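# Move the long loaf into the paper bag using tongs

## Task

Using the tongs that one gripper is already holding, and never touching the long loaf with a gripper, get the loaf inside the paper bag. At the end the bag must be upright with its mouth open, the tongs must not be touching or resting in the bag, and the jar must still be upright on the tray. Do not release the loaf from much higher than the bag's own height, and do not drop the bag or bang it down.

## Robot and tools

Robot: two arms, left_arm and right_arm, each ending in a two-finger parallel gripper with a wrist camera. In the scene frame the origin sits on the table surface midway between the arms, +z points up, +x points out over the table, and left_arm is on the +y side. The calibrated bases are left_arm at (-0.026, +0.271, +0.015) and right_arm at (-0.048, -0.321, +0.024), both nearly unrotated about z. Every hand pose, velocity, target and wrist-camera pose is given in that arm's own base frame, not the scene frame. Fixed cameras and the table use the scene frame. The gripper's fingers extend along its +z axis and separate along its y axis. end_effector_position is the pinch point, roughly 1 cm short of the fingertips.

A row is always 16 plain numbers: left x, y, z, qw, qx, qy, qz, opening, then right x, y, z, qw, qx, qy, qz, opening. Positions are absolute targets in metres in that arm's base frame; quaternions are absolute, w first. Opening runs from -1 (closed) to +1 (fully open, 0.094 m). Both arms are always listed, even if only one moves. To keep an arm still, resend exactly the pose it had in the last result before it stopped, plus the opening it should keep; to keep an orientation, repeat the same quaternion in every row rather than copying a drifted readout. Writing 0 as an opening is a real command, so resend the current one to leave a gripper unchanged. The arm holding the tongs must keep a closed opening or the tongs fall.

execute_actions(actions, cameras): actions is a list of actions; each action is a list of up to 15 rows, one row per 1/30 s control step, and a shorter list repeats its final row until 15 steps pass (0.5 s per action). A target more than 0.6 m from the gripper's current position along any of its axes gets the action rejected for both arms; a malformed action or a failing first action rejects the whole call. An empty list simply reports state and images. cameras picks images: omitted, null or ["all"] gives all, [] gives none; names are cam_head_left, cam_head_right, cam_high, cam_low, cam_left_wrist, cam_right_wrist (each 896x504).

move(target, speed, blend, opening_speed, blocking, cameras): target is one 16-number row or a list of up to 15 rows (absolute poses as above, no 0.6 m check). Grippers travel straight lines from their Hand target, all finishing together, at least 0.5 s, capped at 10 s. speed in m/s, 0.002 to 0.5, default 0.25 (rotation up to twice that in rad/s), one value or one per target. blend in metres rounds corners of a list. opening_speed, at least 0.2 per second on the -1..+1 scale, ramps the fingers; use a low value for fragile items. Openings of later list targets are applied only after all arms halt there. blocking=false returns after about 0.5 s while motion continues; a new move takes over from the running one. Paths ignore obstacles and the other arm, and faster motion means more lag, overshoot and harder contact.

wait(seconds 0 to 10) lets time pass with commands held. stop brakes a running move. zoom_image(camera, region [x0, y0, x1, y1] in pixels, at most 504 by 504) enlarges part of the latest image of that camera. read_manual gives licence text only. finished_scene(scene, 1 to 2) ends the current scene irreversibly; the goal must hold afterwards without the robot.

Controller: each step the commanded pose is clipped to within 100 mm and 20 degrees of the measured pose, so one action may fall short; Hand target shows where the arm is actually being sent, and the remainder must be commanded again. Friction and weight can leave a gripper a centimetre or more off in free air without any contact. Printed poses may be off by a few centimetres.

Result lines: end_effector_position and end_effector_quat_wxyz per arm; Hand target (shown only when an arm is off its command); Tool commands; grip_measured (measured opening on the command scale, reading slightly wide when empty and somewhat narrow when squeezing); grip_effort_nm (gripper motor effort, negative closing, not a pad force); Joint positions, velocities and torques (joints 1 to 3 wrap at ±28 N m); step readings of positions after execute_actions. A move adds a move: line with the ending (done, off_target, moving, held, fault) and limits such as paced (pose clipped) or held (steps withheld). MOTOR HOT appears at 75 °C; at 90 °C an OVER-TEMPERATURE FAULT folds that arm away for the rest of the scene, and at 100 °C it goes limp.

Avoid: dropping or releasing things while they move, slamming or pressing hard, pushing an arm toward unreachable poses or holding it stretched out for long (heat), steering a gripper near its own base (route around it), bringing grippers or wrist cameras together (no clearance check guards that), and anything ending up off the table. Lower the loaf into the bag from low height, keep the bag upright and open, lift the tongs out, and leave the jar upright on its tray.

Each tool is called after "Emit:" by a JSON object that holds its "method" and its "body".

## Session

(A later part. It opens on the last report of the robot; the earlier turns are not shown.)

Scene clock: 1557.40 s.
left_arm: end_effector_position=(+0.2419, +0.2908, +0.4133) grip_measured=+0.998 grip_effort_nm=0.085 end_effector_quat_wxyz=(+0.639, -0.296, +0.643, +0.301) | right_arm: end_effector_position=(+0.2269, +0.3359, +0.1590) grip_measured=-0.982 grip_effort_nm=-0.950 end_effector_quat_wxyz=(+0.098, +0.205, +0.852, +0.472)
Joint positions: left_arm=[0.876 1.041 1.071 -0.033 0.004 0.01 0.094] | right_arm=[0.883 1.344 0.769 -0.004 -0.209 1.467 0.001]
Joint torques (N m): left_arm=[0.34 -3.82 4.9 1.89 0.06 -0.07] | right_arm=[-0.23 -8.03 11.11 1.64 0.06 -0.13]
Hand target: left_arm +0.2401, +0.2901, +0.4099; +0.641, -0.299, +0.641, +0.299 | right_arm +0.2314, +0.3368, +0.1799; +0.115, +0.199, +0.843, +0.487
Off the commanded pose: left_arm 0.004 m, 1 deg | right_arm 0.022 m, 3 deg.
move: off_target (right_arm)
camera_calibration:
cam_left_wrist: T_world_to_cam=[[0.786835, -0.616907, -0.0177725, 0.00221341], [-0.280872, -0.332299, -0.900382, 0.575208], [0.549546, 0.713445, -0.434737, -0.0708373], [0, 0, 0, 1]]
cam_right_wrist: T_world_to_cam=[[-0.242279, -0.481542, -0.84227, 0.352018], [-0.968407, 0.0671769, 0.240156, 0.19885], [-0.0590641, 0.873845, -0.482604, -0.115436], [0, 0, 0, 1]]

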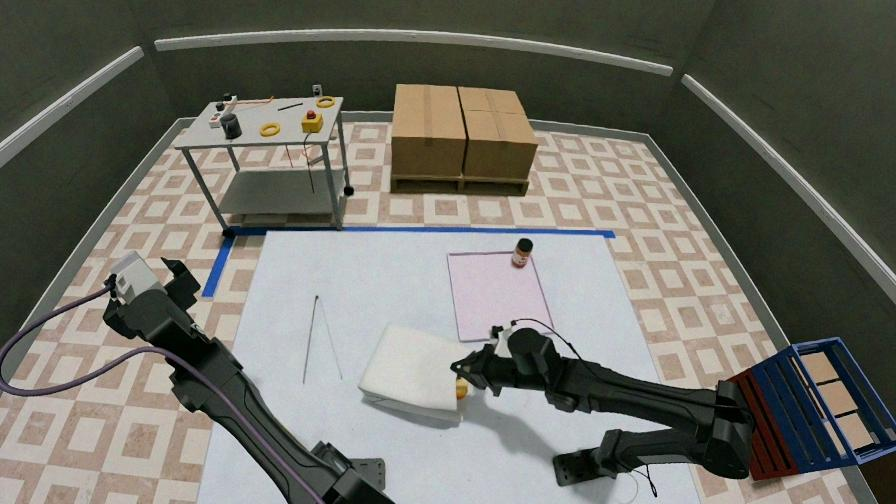

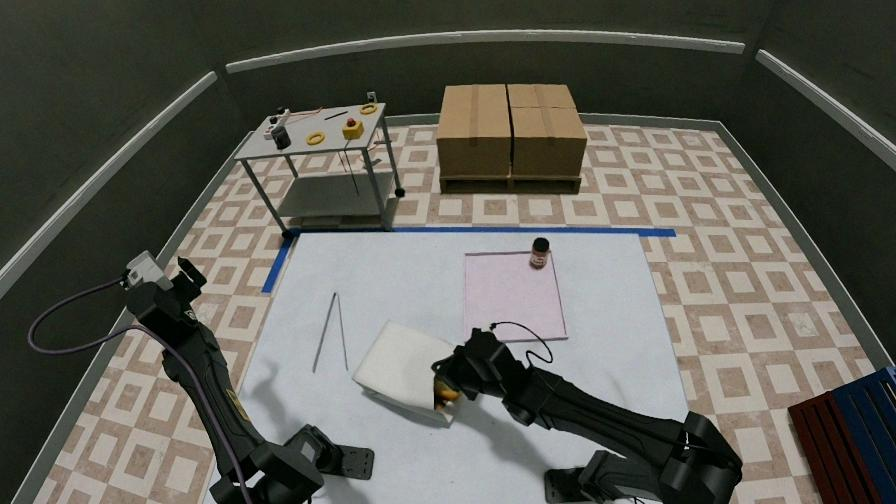

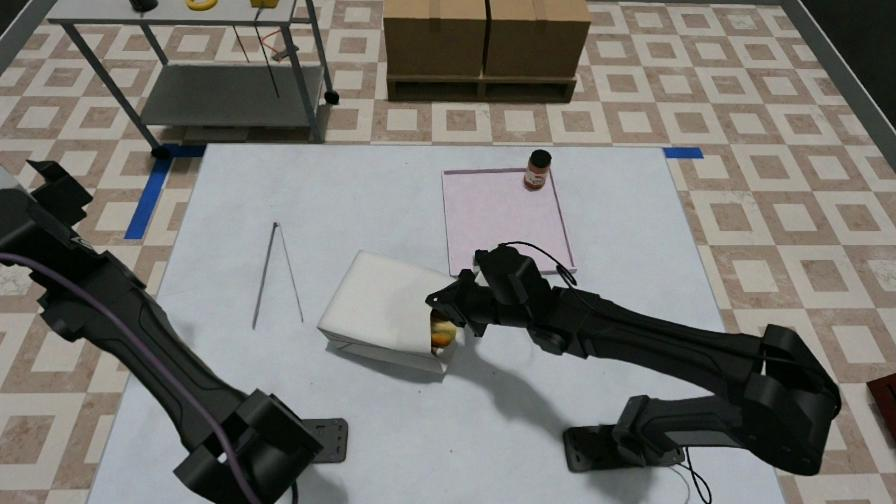

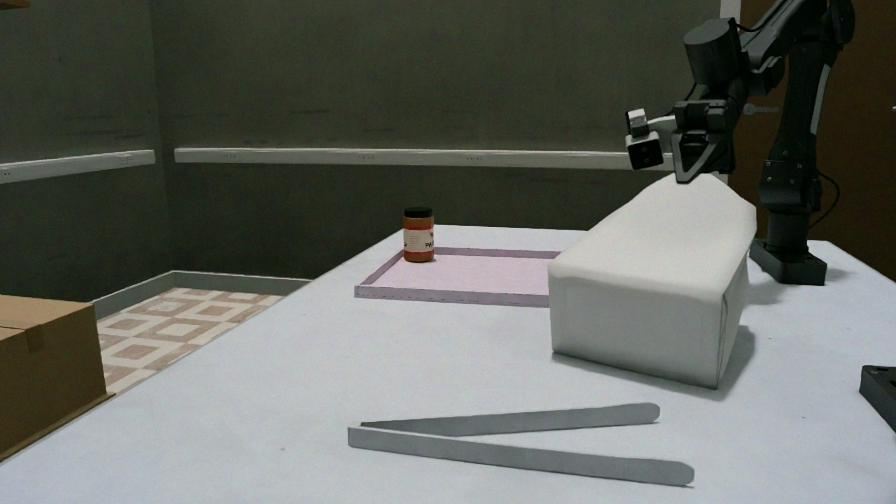

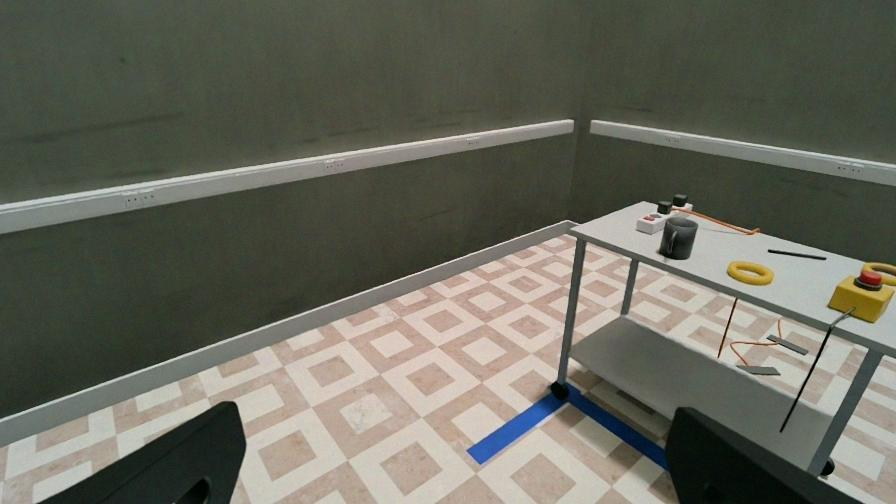

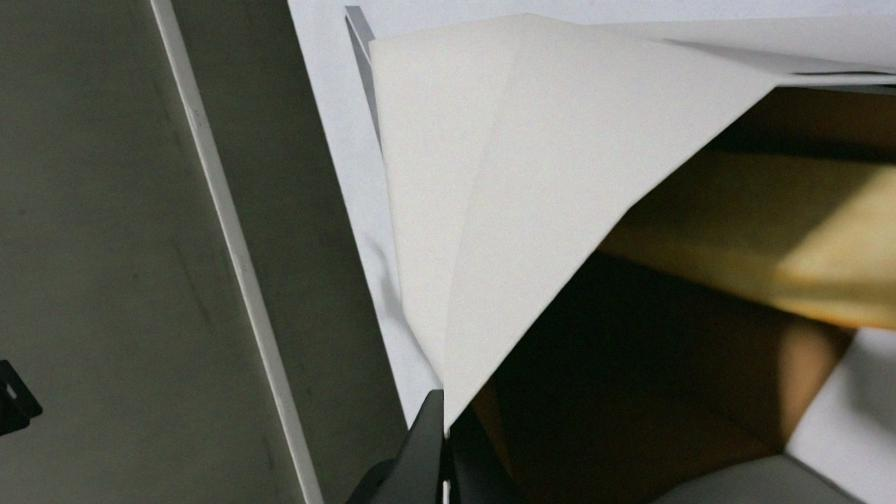

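Emit:
{"method": "move", "body": {"target": [0.24,0.29,0.41,0.6409,-0.2988,0.6409,0.2988,1.0,0.2205,0.3147,0.235,0.0877,0.2117,0.8993,0.3725,-1.0], "speed": 0.05}}

Emit:
{"method": "zoom_image", "body": {"camera": "cam_high", "region": [300, 220, 520, 400]}}

Emit:
{"method": "zoom_image", "body": {"camera": "cam_low", "region": [400, 100, 896, 504]}}

Scene clock: 1587.93 s.
left_arm: end_effector_position=(+0.2419, +0.2908, +0.4133) grip_measured=+0.998 grip_effort_nm=0.085 end_effector_quat_wxyz=(+0.639, -0.296, +0.643, +0.301) | right_arm: end_effector_position=(+0.2152, +0.3111, +0.2260) grip_measured=-0.982 grip_effort_nm=-0.945 end_effector_quat_wxyz=(+0.077, +0.216, +0.902, +0.367)
Joint positions: left_arm=[0.876 1.041 1.071 -0.033 0.004 0.01 0.094] | right_arm=[0.883 1.335 1.215 -0.697 -0.17 1.421 0.001]
Joint torques (N m): left_arm=[0.38 -4 4.74 1.9 0.05 -0.04] | right_arm=[0.03 -4.29 11.29 1.5 0.03 -0.11]
Hand target: left_arm +0.2401, +0.2901, +0.4099; +0.641, -0.299, +0.641, +0.299 | right_arm +0.2204, +0.3144, +0.2349; +0.088, +0.212, +0.899, +0.373
Off the commanded pose: left_arm 0.004 m, 1 deg | right_arm 0.011 m, 2 deg.
move: off_target (right_arm)
camera_calibration:
cam_left_wrist: T_world_to_cam=[[0.786835, -0.616907, -0.0177725, 0.00221341], [-0.280872, -0.332299, -0.900382, 0.575208], [0.549546, 0.713445, -0.434737, -0.0708373], [0, 0, 0, 1]]
cam_right_wrist: T_world_to_cam=[[-0.319508, -0.647551, -0.691804, 0.427852], [-0.940459, 0.127342, 0.315153, 0.131365], [-0.115982, 0.751307, -0.649681, 0.0260079], [0, 0, 0, 1]]

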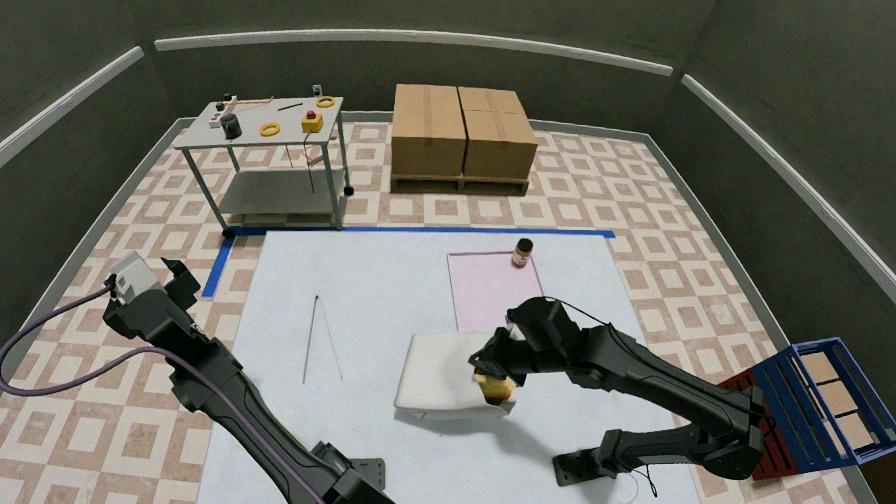

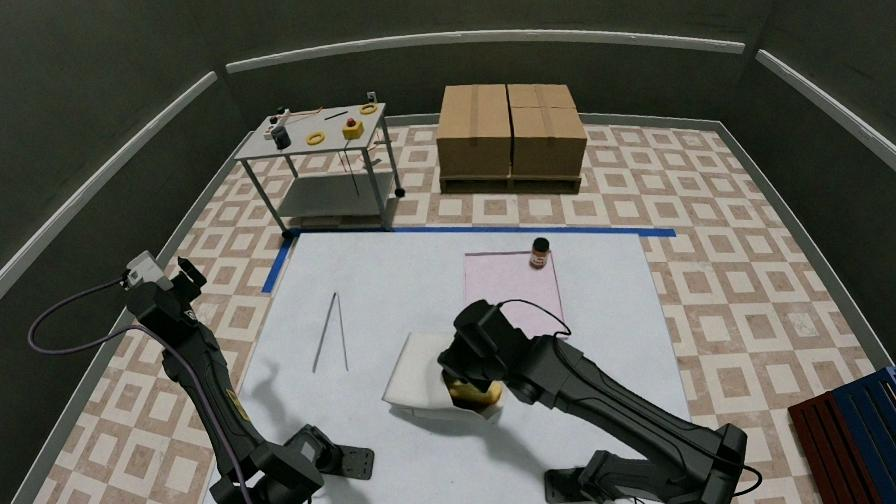

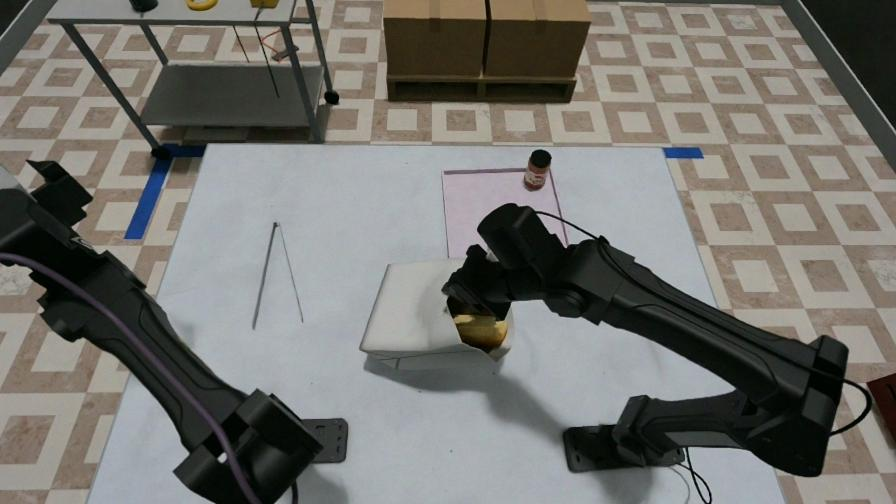

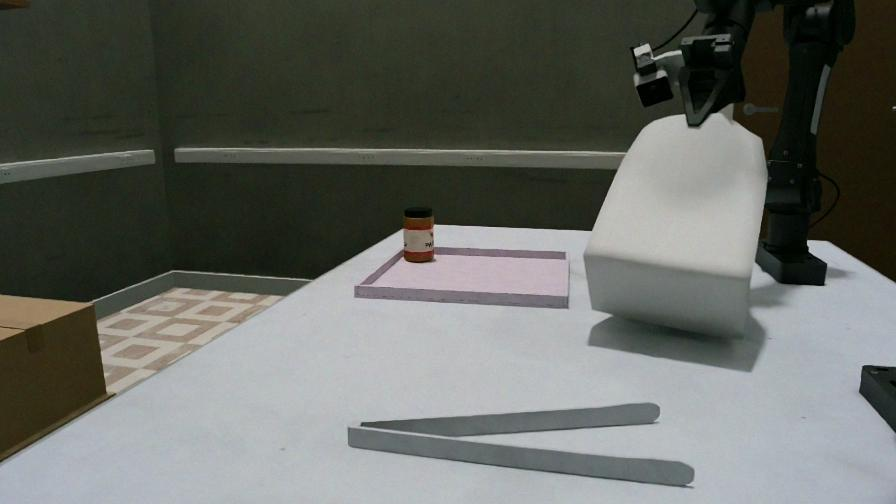

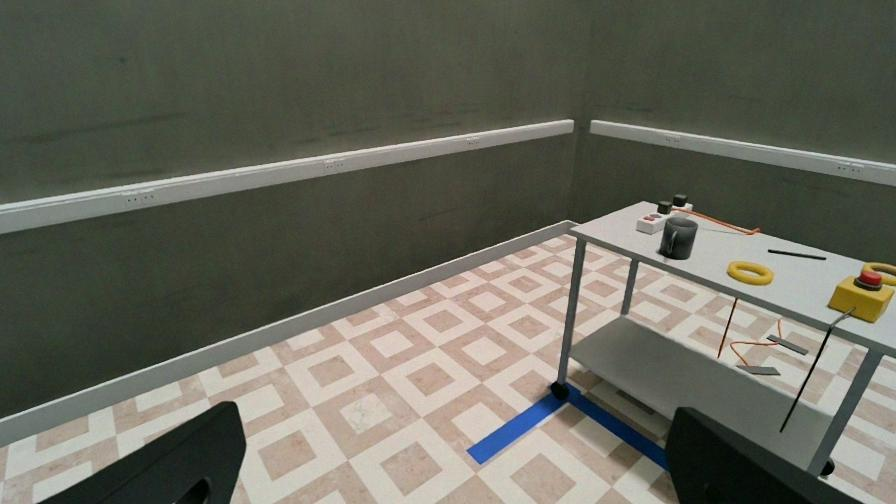

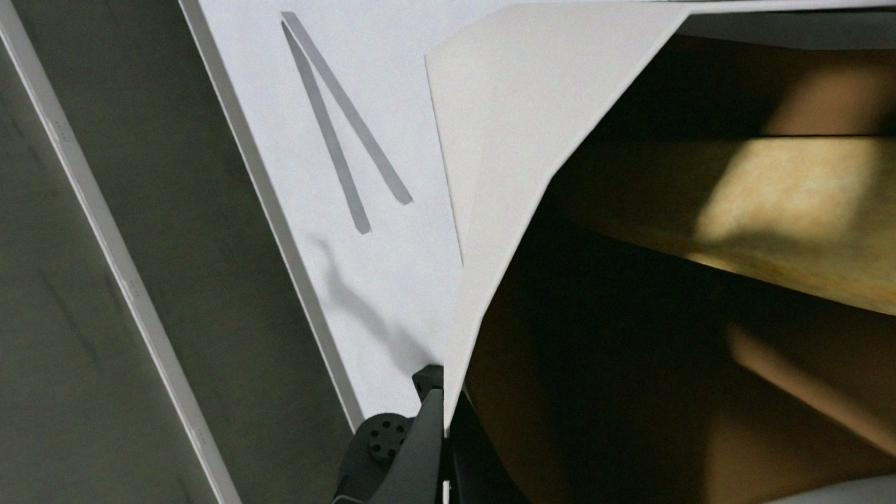

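Scaled by 2.291.

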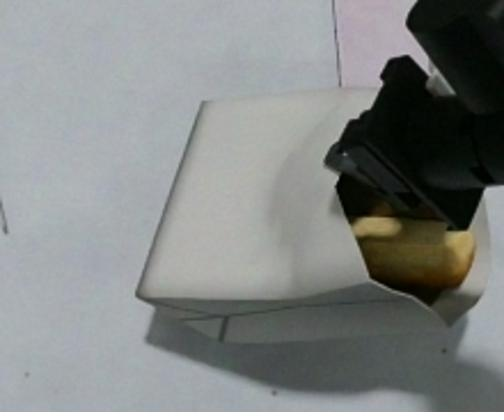

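Scaled by 1.016.

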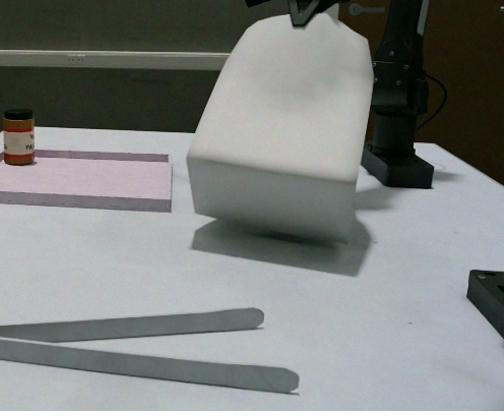

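Emit:
{"method": "move", "body": {"target": [0.24,0.29,0.41,0.6409,-0.2988,0.6409,0.2988,1.0,0.205,0.2834,0.25,0.0593,0.2213,0.9402,0.2519,-1.0], "speed": 0.05}}

Emit:
{"method": "zoom_image", "body": {"camera": "cam_low", "region": [400, 50, 896, 504]}}

Scene clock: 1603.33 s.
left_arm: end_effector_position=(+0.2419, +0.2908, +0.4133) grip_measured=+0.998 grip_effort_nm=0.081 end_effector_quat_wxyz=(+0.639, -0.296, +0.643, +0.301) | right_arm: end_effector_position=(+0.2009, +0.2811, +0.2445) grip_measured=-0.982 grip_effort_nm=-0.950 end_effector_quat_wxyz=(+0.050, +0.225, +0.940, +0.251)
Joint positions: left_arm=[0.876 1.041 1.071 -0.033 0.004 0.01 0.094] | right_arm=[0.883 1.444 1.528 -1.151 -0.125 1.386 0.001]
Joint torques (N m): left_arm=[0.46 -3.86 4.81 1.86 0.04 -0.07] | right_arm=[0.16 -4.48 10.47 1.11 0.09 -0.11]
Hand target: left_arm +0.2401, +0.2901, +0.4099; +0.641, -0.299, +0.641, +0.299 | right_arm +0.2050, +0.2833, +0.2499; +0.059, +0.222, +0.940, +0.252
Off the commanded pose: left_arm 0.004 m, 1 deg | right_arm 0.007 m, 1 deg.
move: done
camera_calibration:
cam_left_wrist: T_world_to_cam=[[0.786835, -0.616907, -0.0177725, 0.00221341], [-0.280872, -0.332299, -0.900382, 0.575208], [0.549546, 0.713445, -0.434737, -0.0708373], [0, 0, 0, 1]]
cam_right_wrist: T_world_to_cam=[[-0.383909, -0.781871, -0.491214, 0.418419], [-0.902189, 0.204327, 0.379876, 0.0708034], [-0.196646, 0.589006, -0.783838, 0.153509], [0, 0, 0, 1]]

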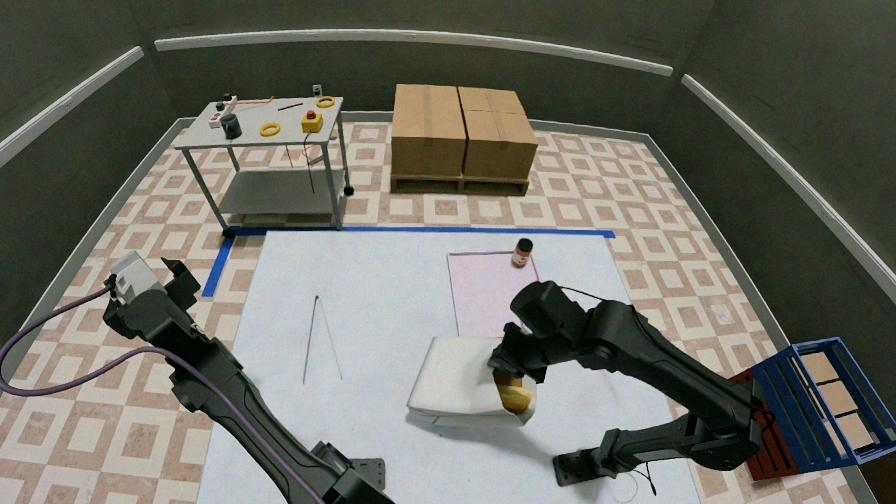

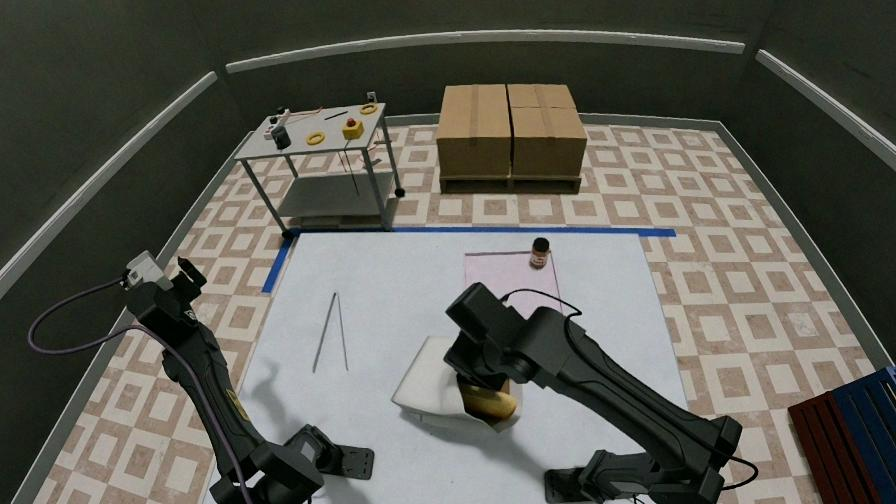

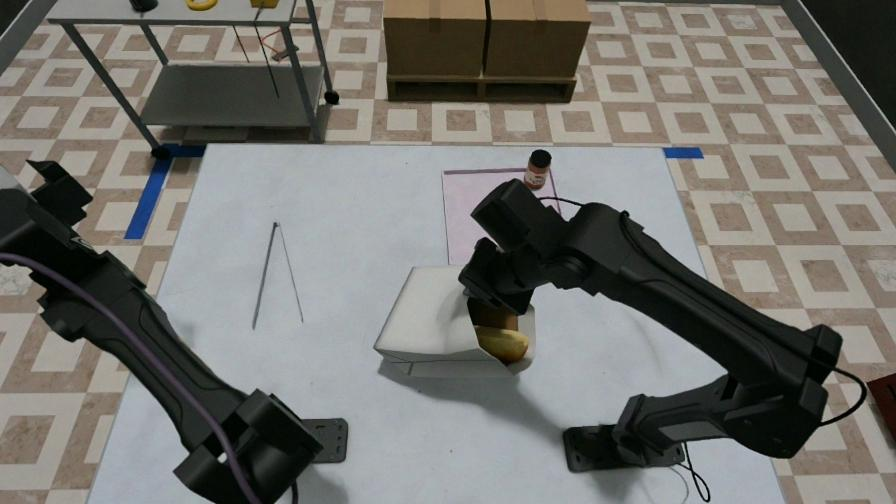

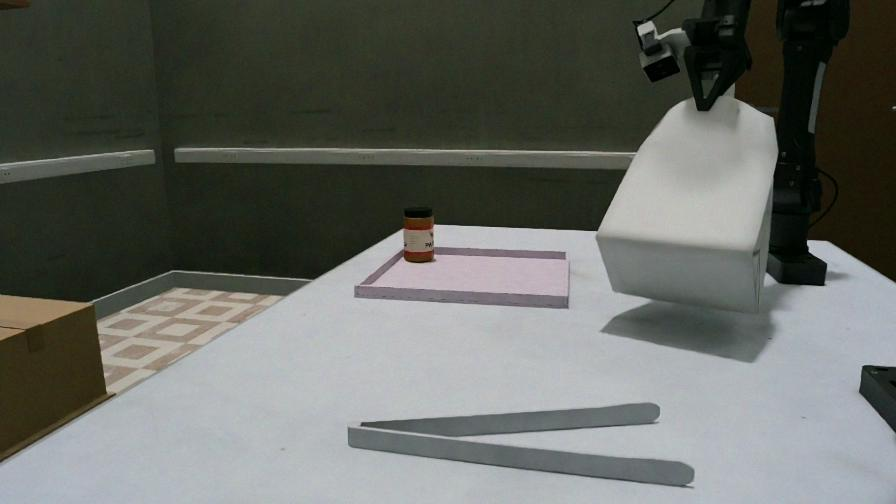

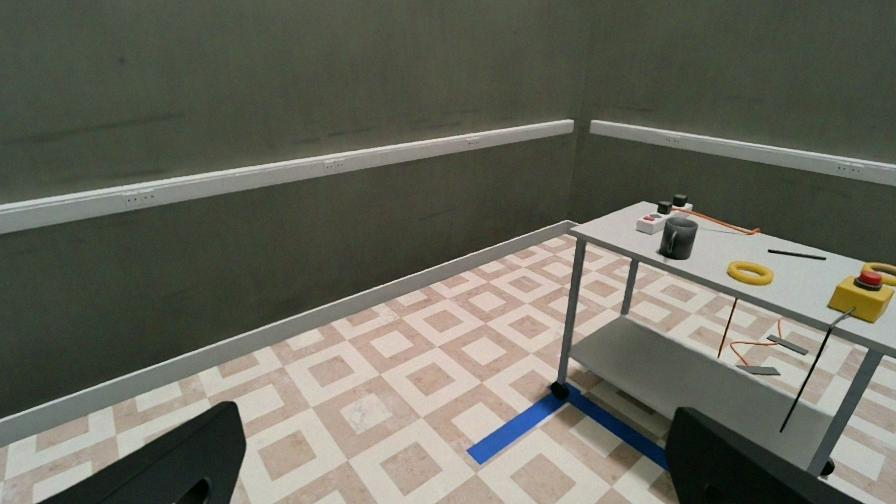

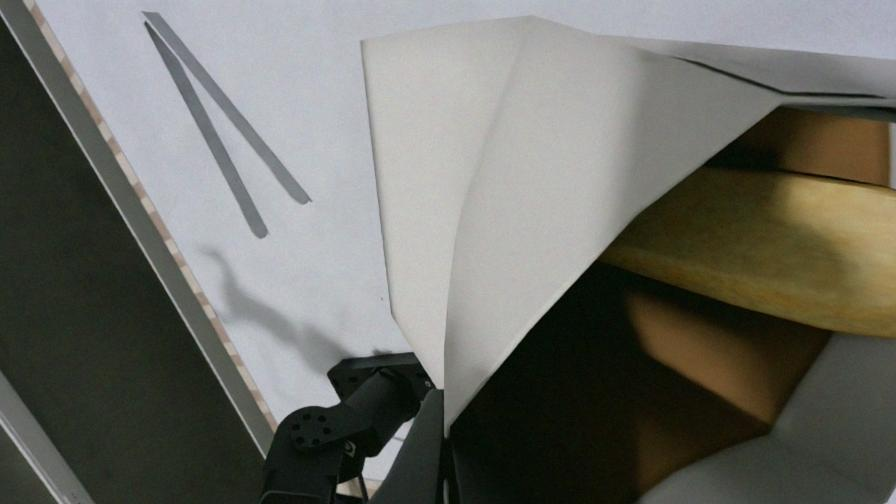

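Scaled by 1.016.

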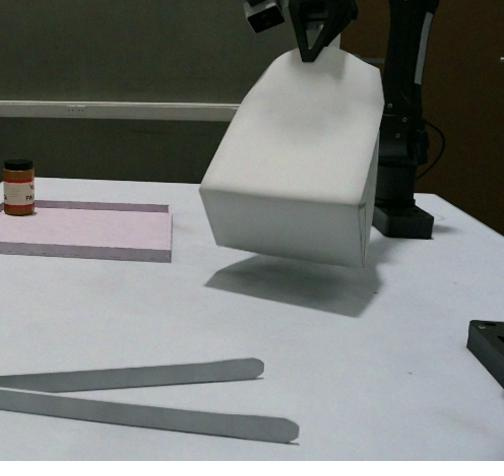

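Emit:
{"method": "move", "body": {"target": [0.24,0.29,0.41,0.6409,-0.2988,0.6409,0.2988,1.0,0.1893,0.252,0.245,0.0299,0.2272,0.9651,0.1271,-1.0], "speed": 0.05}}

Emit:
{"method": "zoom_image", "body": {"camera": "cam_low", "region": [400, 50, 896, 504]}}

Scene clock: 1611.60 s.
left_arm: end_effector_position=(+0.2419, +0.2908, +0.4133) grip_measured=+0.998 grip_effort_nm=0.085 end_effector_quat_wxyz=(+0.639, -0.296, +0.643, +0.301) | right_arm: end_effector_position=(+0.1874, +0.2499, +0.2423) grip_measured=-0.982 grip_effort_nm=-0.945 end_effector_quat_wxyz=(+0.023, +0.234, +0.963, +0.131)
Joint positions: left_arm=[0.876 1.041 1.071 -0.033 0.004 0.01 0.094] | right_arm=[0.883 1.561 1.726 -1.479 -0.072 1.369 0.001]
Joint torques (N m): left_arm=[0.34 -4.11 4.67 1.9 0.03 -0.09] | right_arm=[0.81 -4.9 9.57 0.62 0.12 -0.08]
Hand target: left_arm +0.2401, +0.2901, +0.4099; +0.641, -0.299, +0.641, +0.299 | right_arm +0.1893, +0.2519, +0.2450; +0.030, +0.227, +0.965, +0.128
Off the commanded pose: left_arm 0.004 m, 1 deg | right_arm 0.004 m, 1 deg.
move: done
camera_calibration:
cam_left_wrist: T_world_to_cam=[[0.786835, -0.616907, -0.0177725, 0.00221341], [-0.280872, -0.332299, -0.900382, 0.575208], [0.549546, 0.713445, -0.434737, -0.0708373], [0, 0, 0, 1]]
cam_right_wrist: T_world_to_cam=[[-0.429535, -0.865059, -0.259178, 0.360785], [-0.855832, 0.29836, 0.422531, 0.0233002], [-0.288186, 0.403304, -0.868501, 0.251618], [0, 0, 0, 1]]

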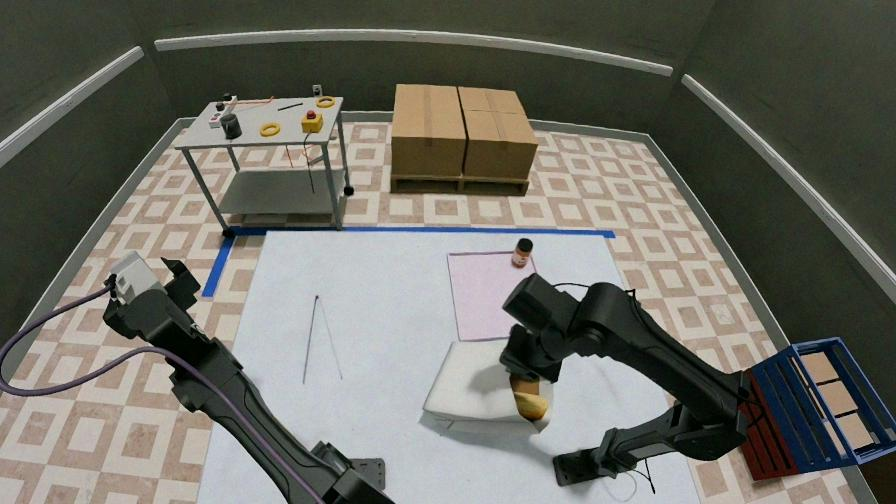

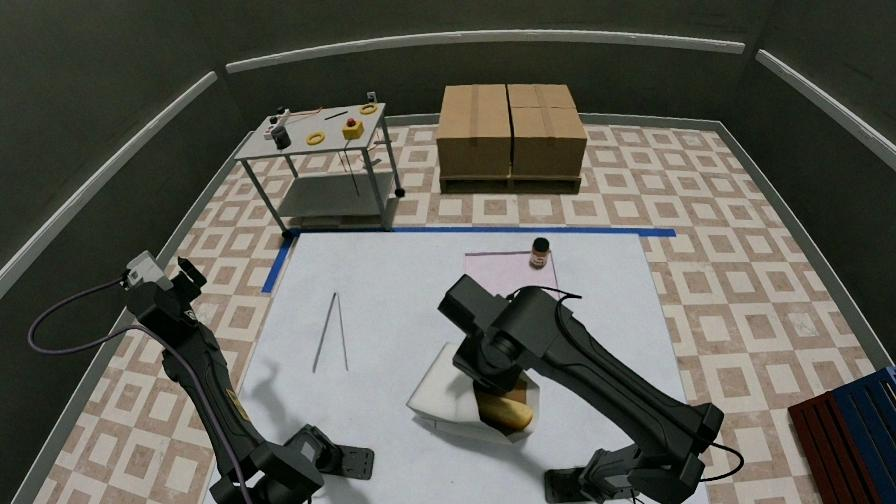

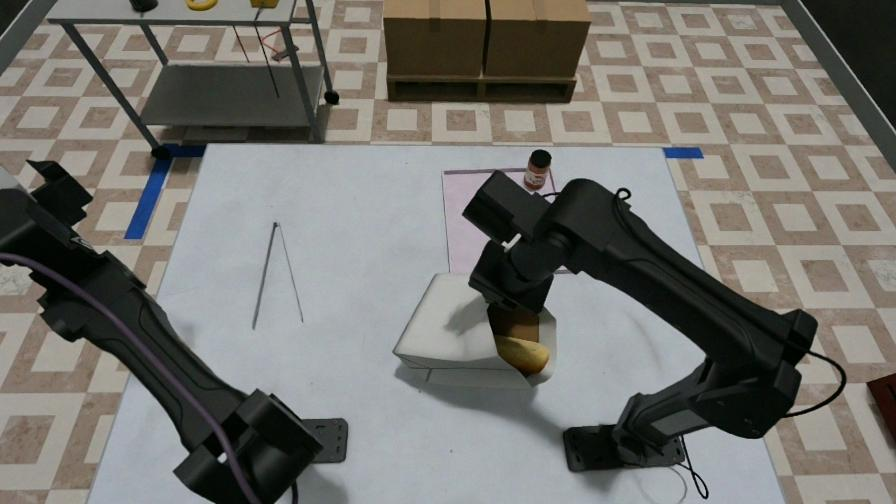

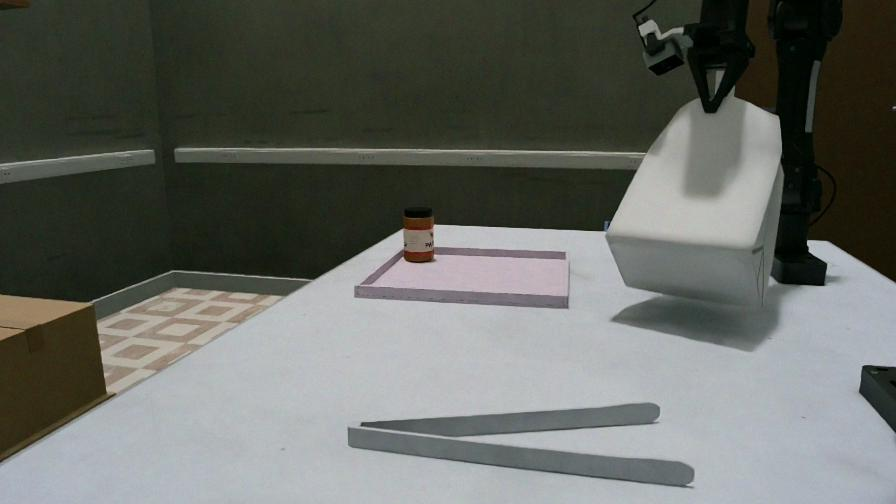

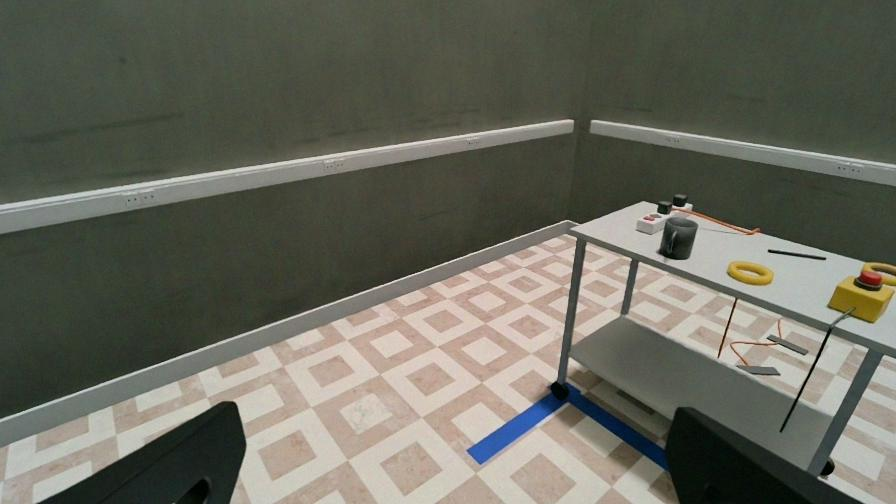

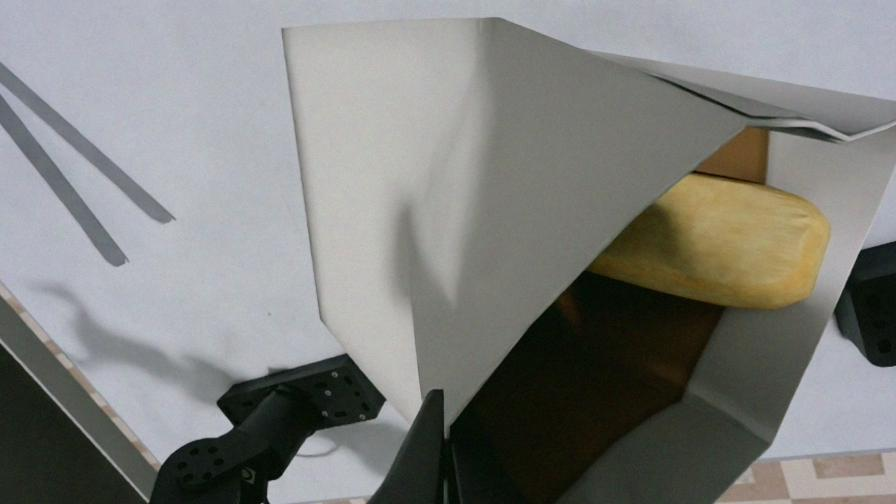

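Scaled by 1.016.

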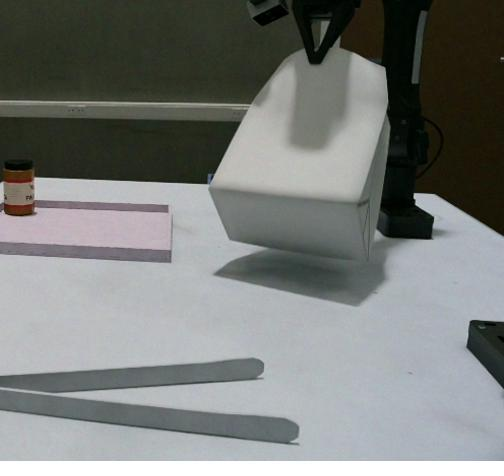

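Emit:
{"method": "move", "body": {"target": [0.24,0.29,0.41,0.6409,-0.2988,0.6409,0.2988,1.0,0.1893,0.252,0.215,0.0299,0.2272,0.9651,0.1271,-1.0], "speed": 0.03}}

Emit:
{"method": "zoom_image", "body": {"camera": "cam_low", "region": [400, 50, 896, 504]}}

Emit:
{"method": "zoom_image", "body": {"camera": "cam_high", "region": [350, 220, 600, 420]}}

Scene clock: 1625.63 s.
left_arm: end_effector_position=(+0.2419, +0.2908, +0.4133) grip_measured=+0.998 grip_effort_nm=0.085 end_effector_quat_wxyz=(+0.639, -0.296, +0.643, +0.301) | right_arm: end_effector_position=(+0.1908, +0.2539, +0.2114) grip_measured=-0.982 grip_effort_nm=-0.960 end_effector_quat_wxyz=(+0.019, +0.234, +0.964, +0.121)
Joint positions: left_arm=[0.876 1.041 1.071 -0.033 0.004 0.01 0.094] | right_arm=[0.883 1.561 1.602 -1.376 -0.072 1.368 0.001]
Joint torques (N m): left_arm=[0.46 -4.14 4.79 1.85 0.05 -0.09] | right_arm=[0.79 -8.91 5.91 0.79 0.12 -0.08]
Hand target: left_arm +0.2401, +0.2901, +0.4099; +0.641, -0.299, +0.641, +0.299 | right_arm +0.1894, +0.2520, +0.2150; +0.030, +0.227, +0.965, +0.127
Off the commanded pose: left_arm 0.004 m, 1 deg | right_arm 0.004 m, 2 deg.
move: done
camera_calibration:
cam_left_wrist: T_world_to_cam=[[0.786835, -0.616907, -0.0177725, 0.00221341], [-0.280872, -0.332299, -0.900382, 0.575208], [0.549546, 0.713445, -0.434737, -0.0708373], [0, 0, 0, 1]]
cam_right_wrist: T_world_to_cam=[[-0.432295, -0.869596, -0.238588, 0.355115], [-0.850349, 0.305093, 0.428748, 0.0339807], [-0.300046, 0.388229, -0.87135, 0.23088], [0, 0, 0, 1]]

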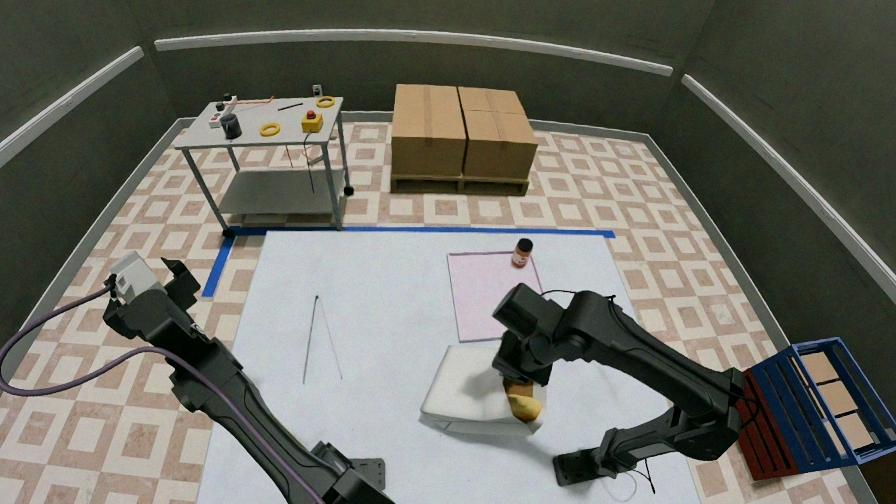

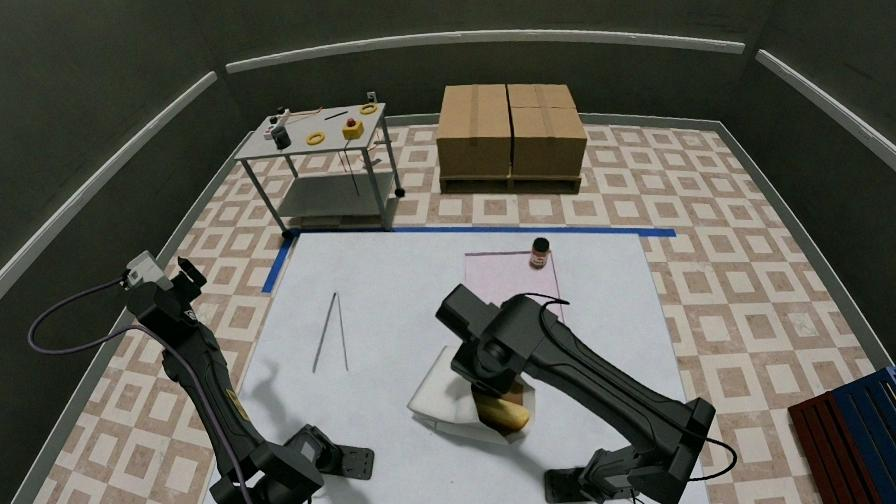

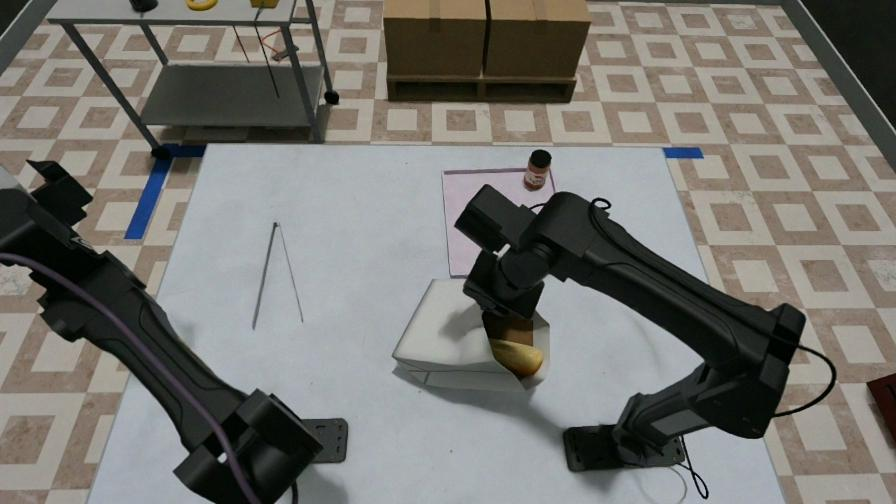

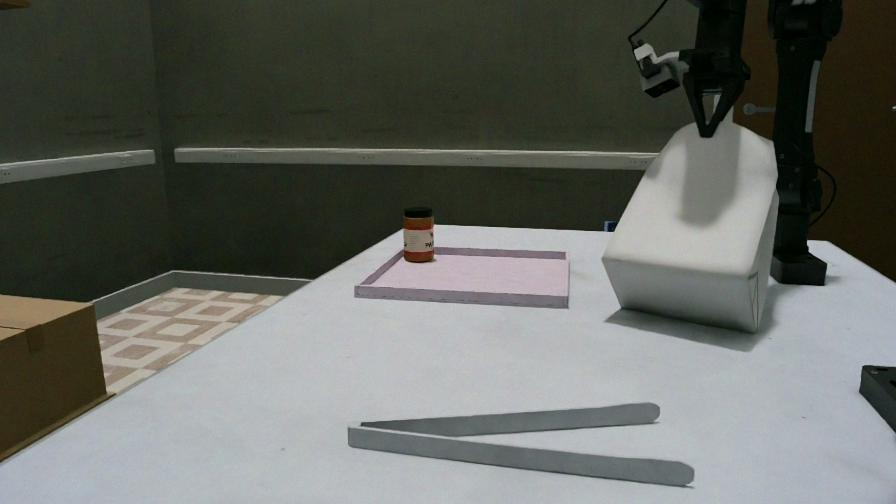

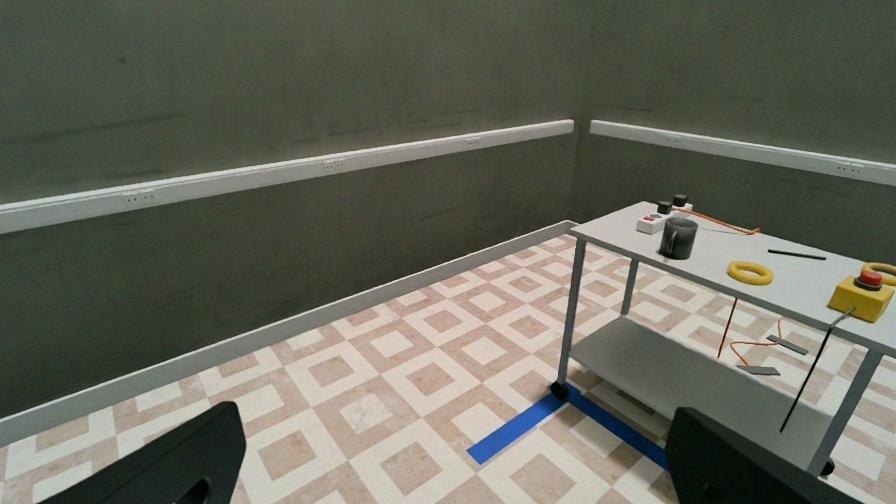

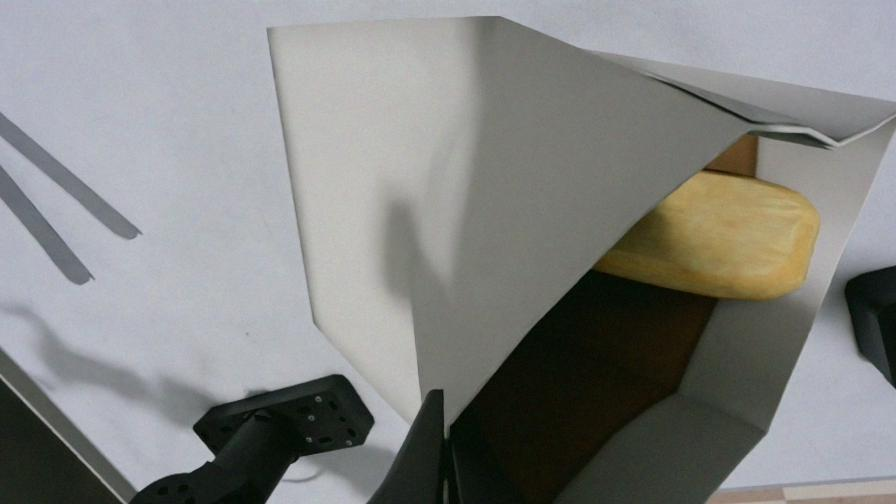

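Scaled by 1.016.

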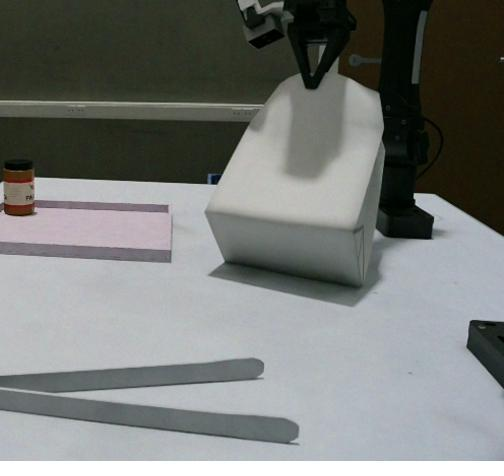

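Scaled by 2.016.

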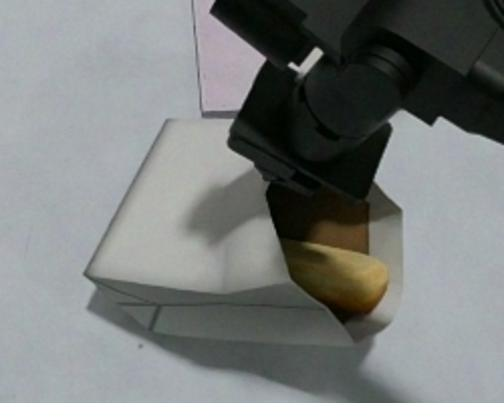

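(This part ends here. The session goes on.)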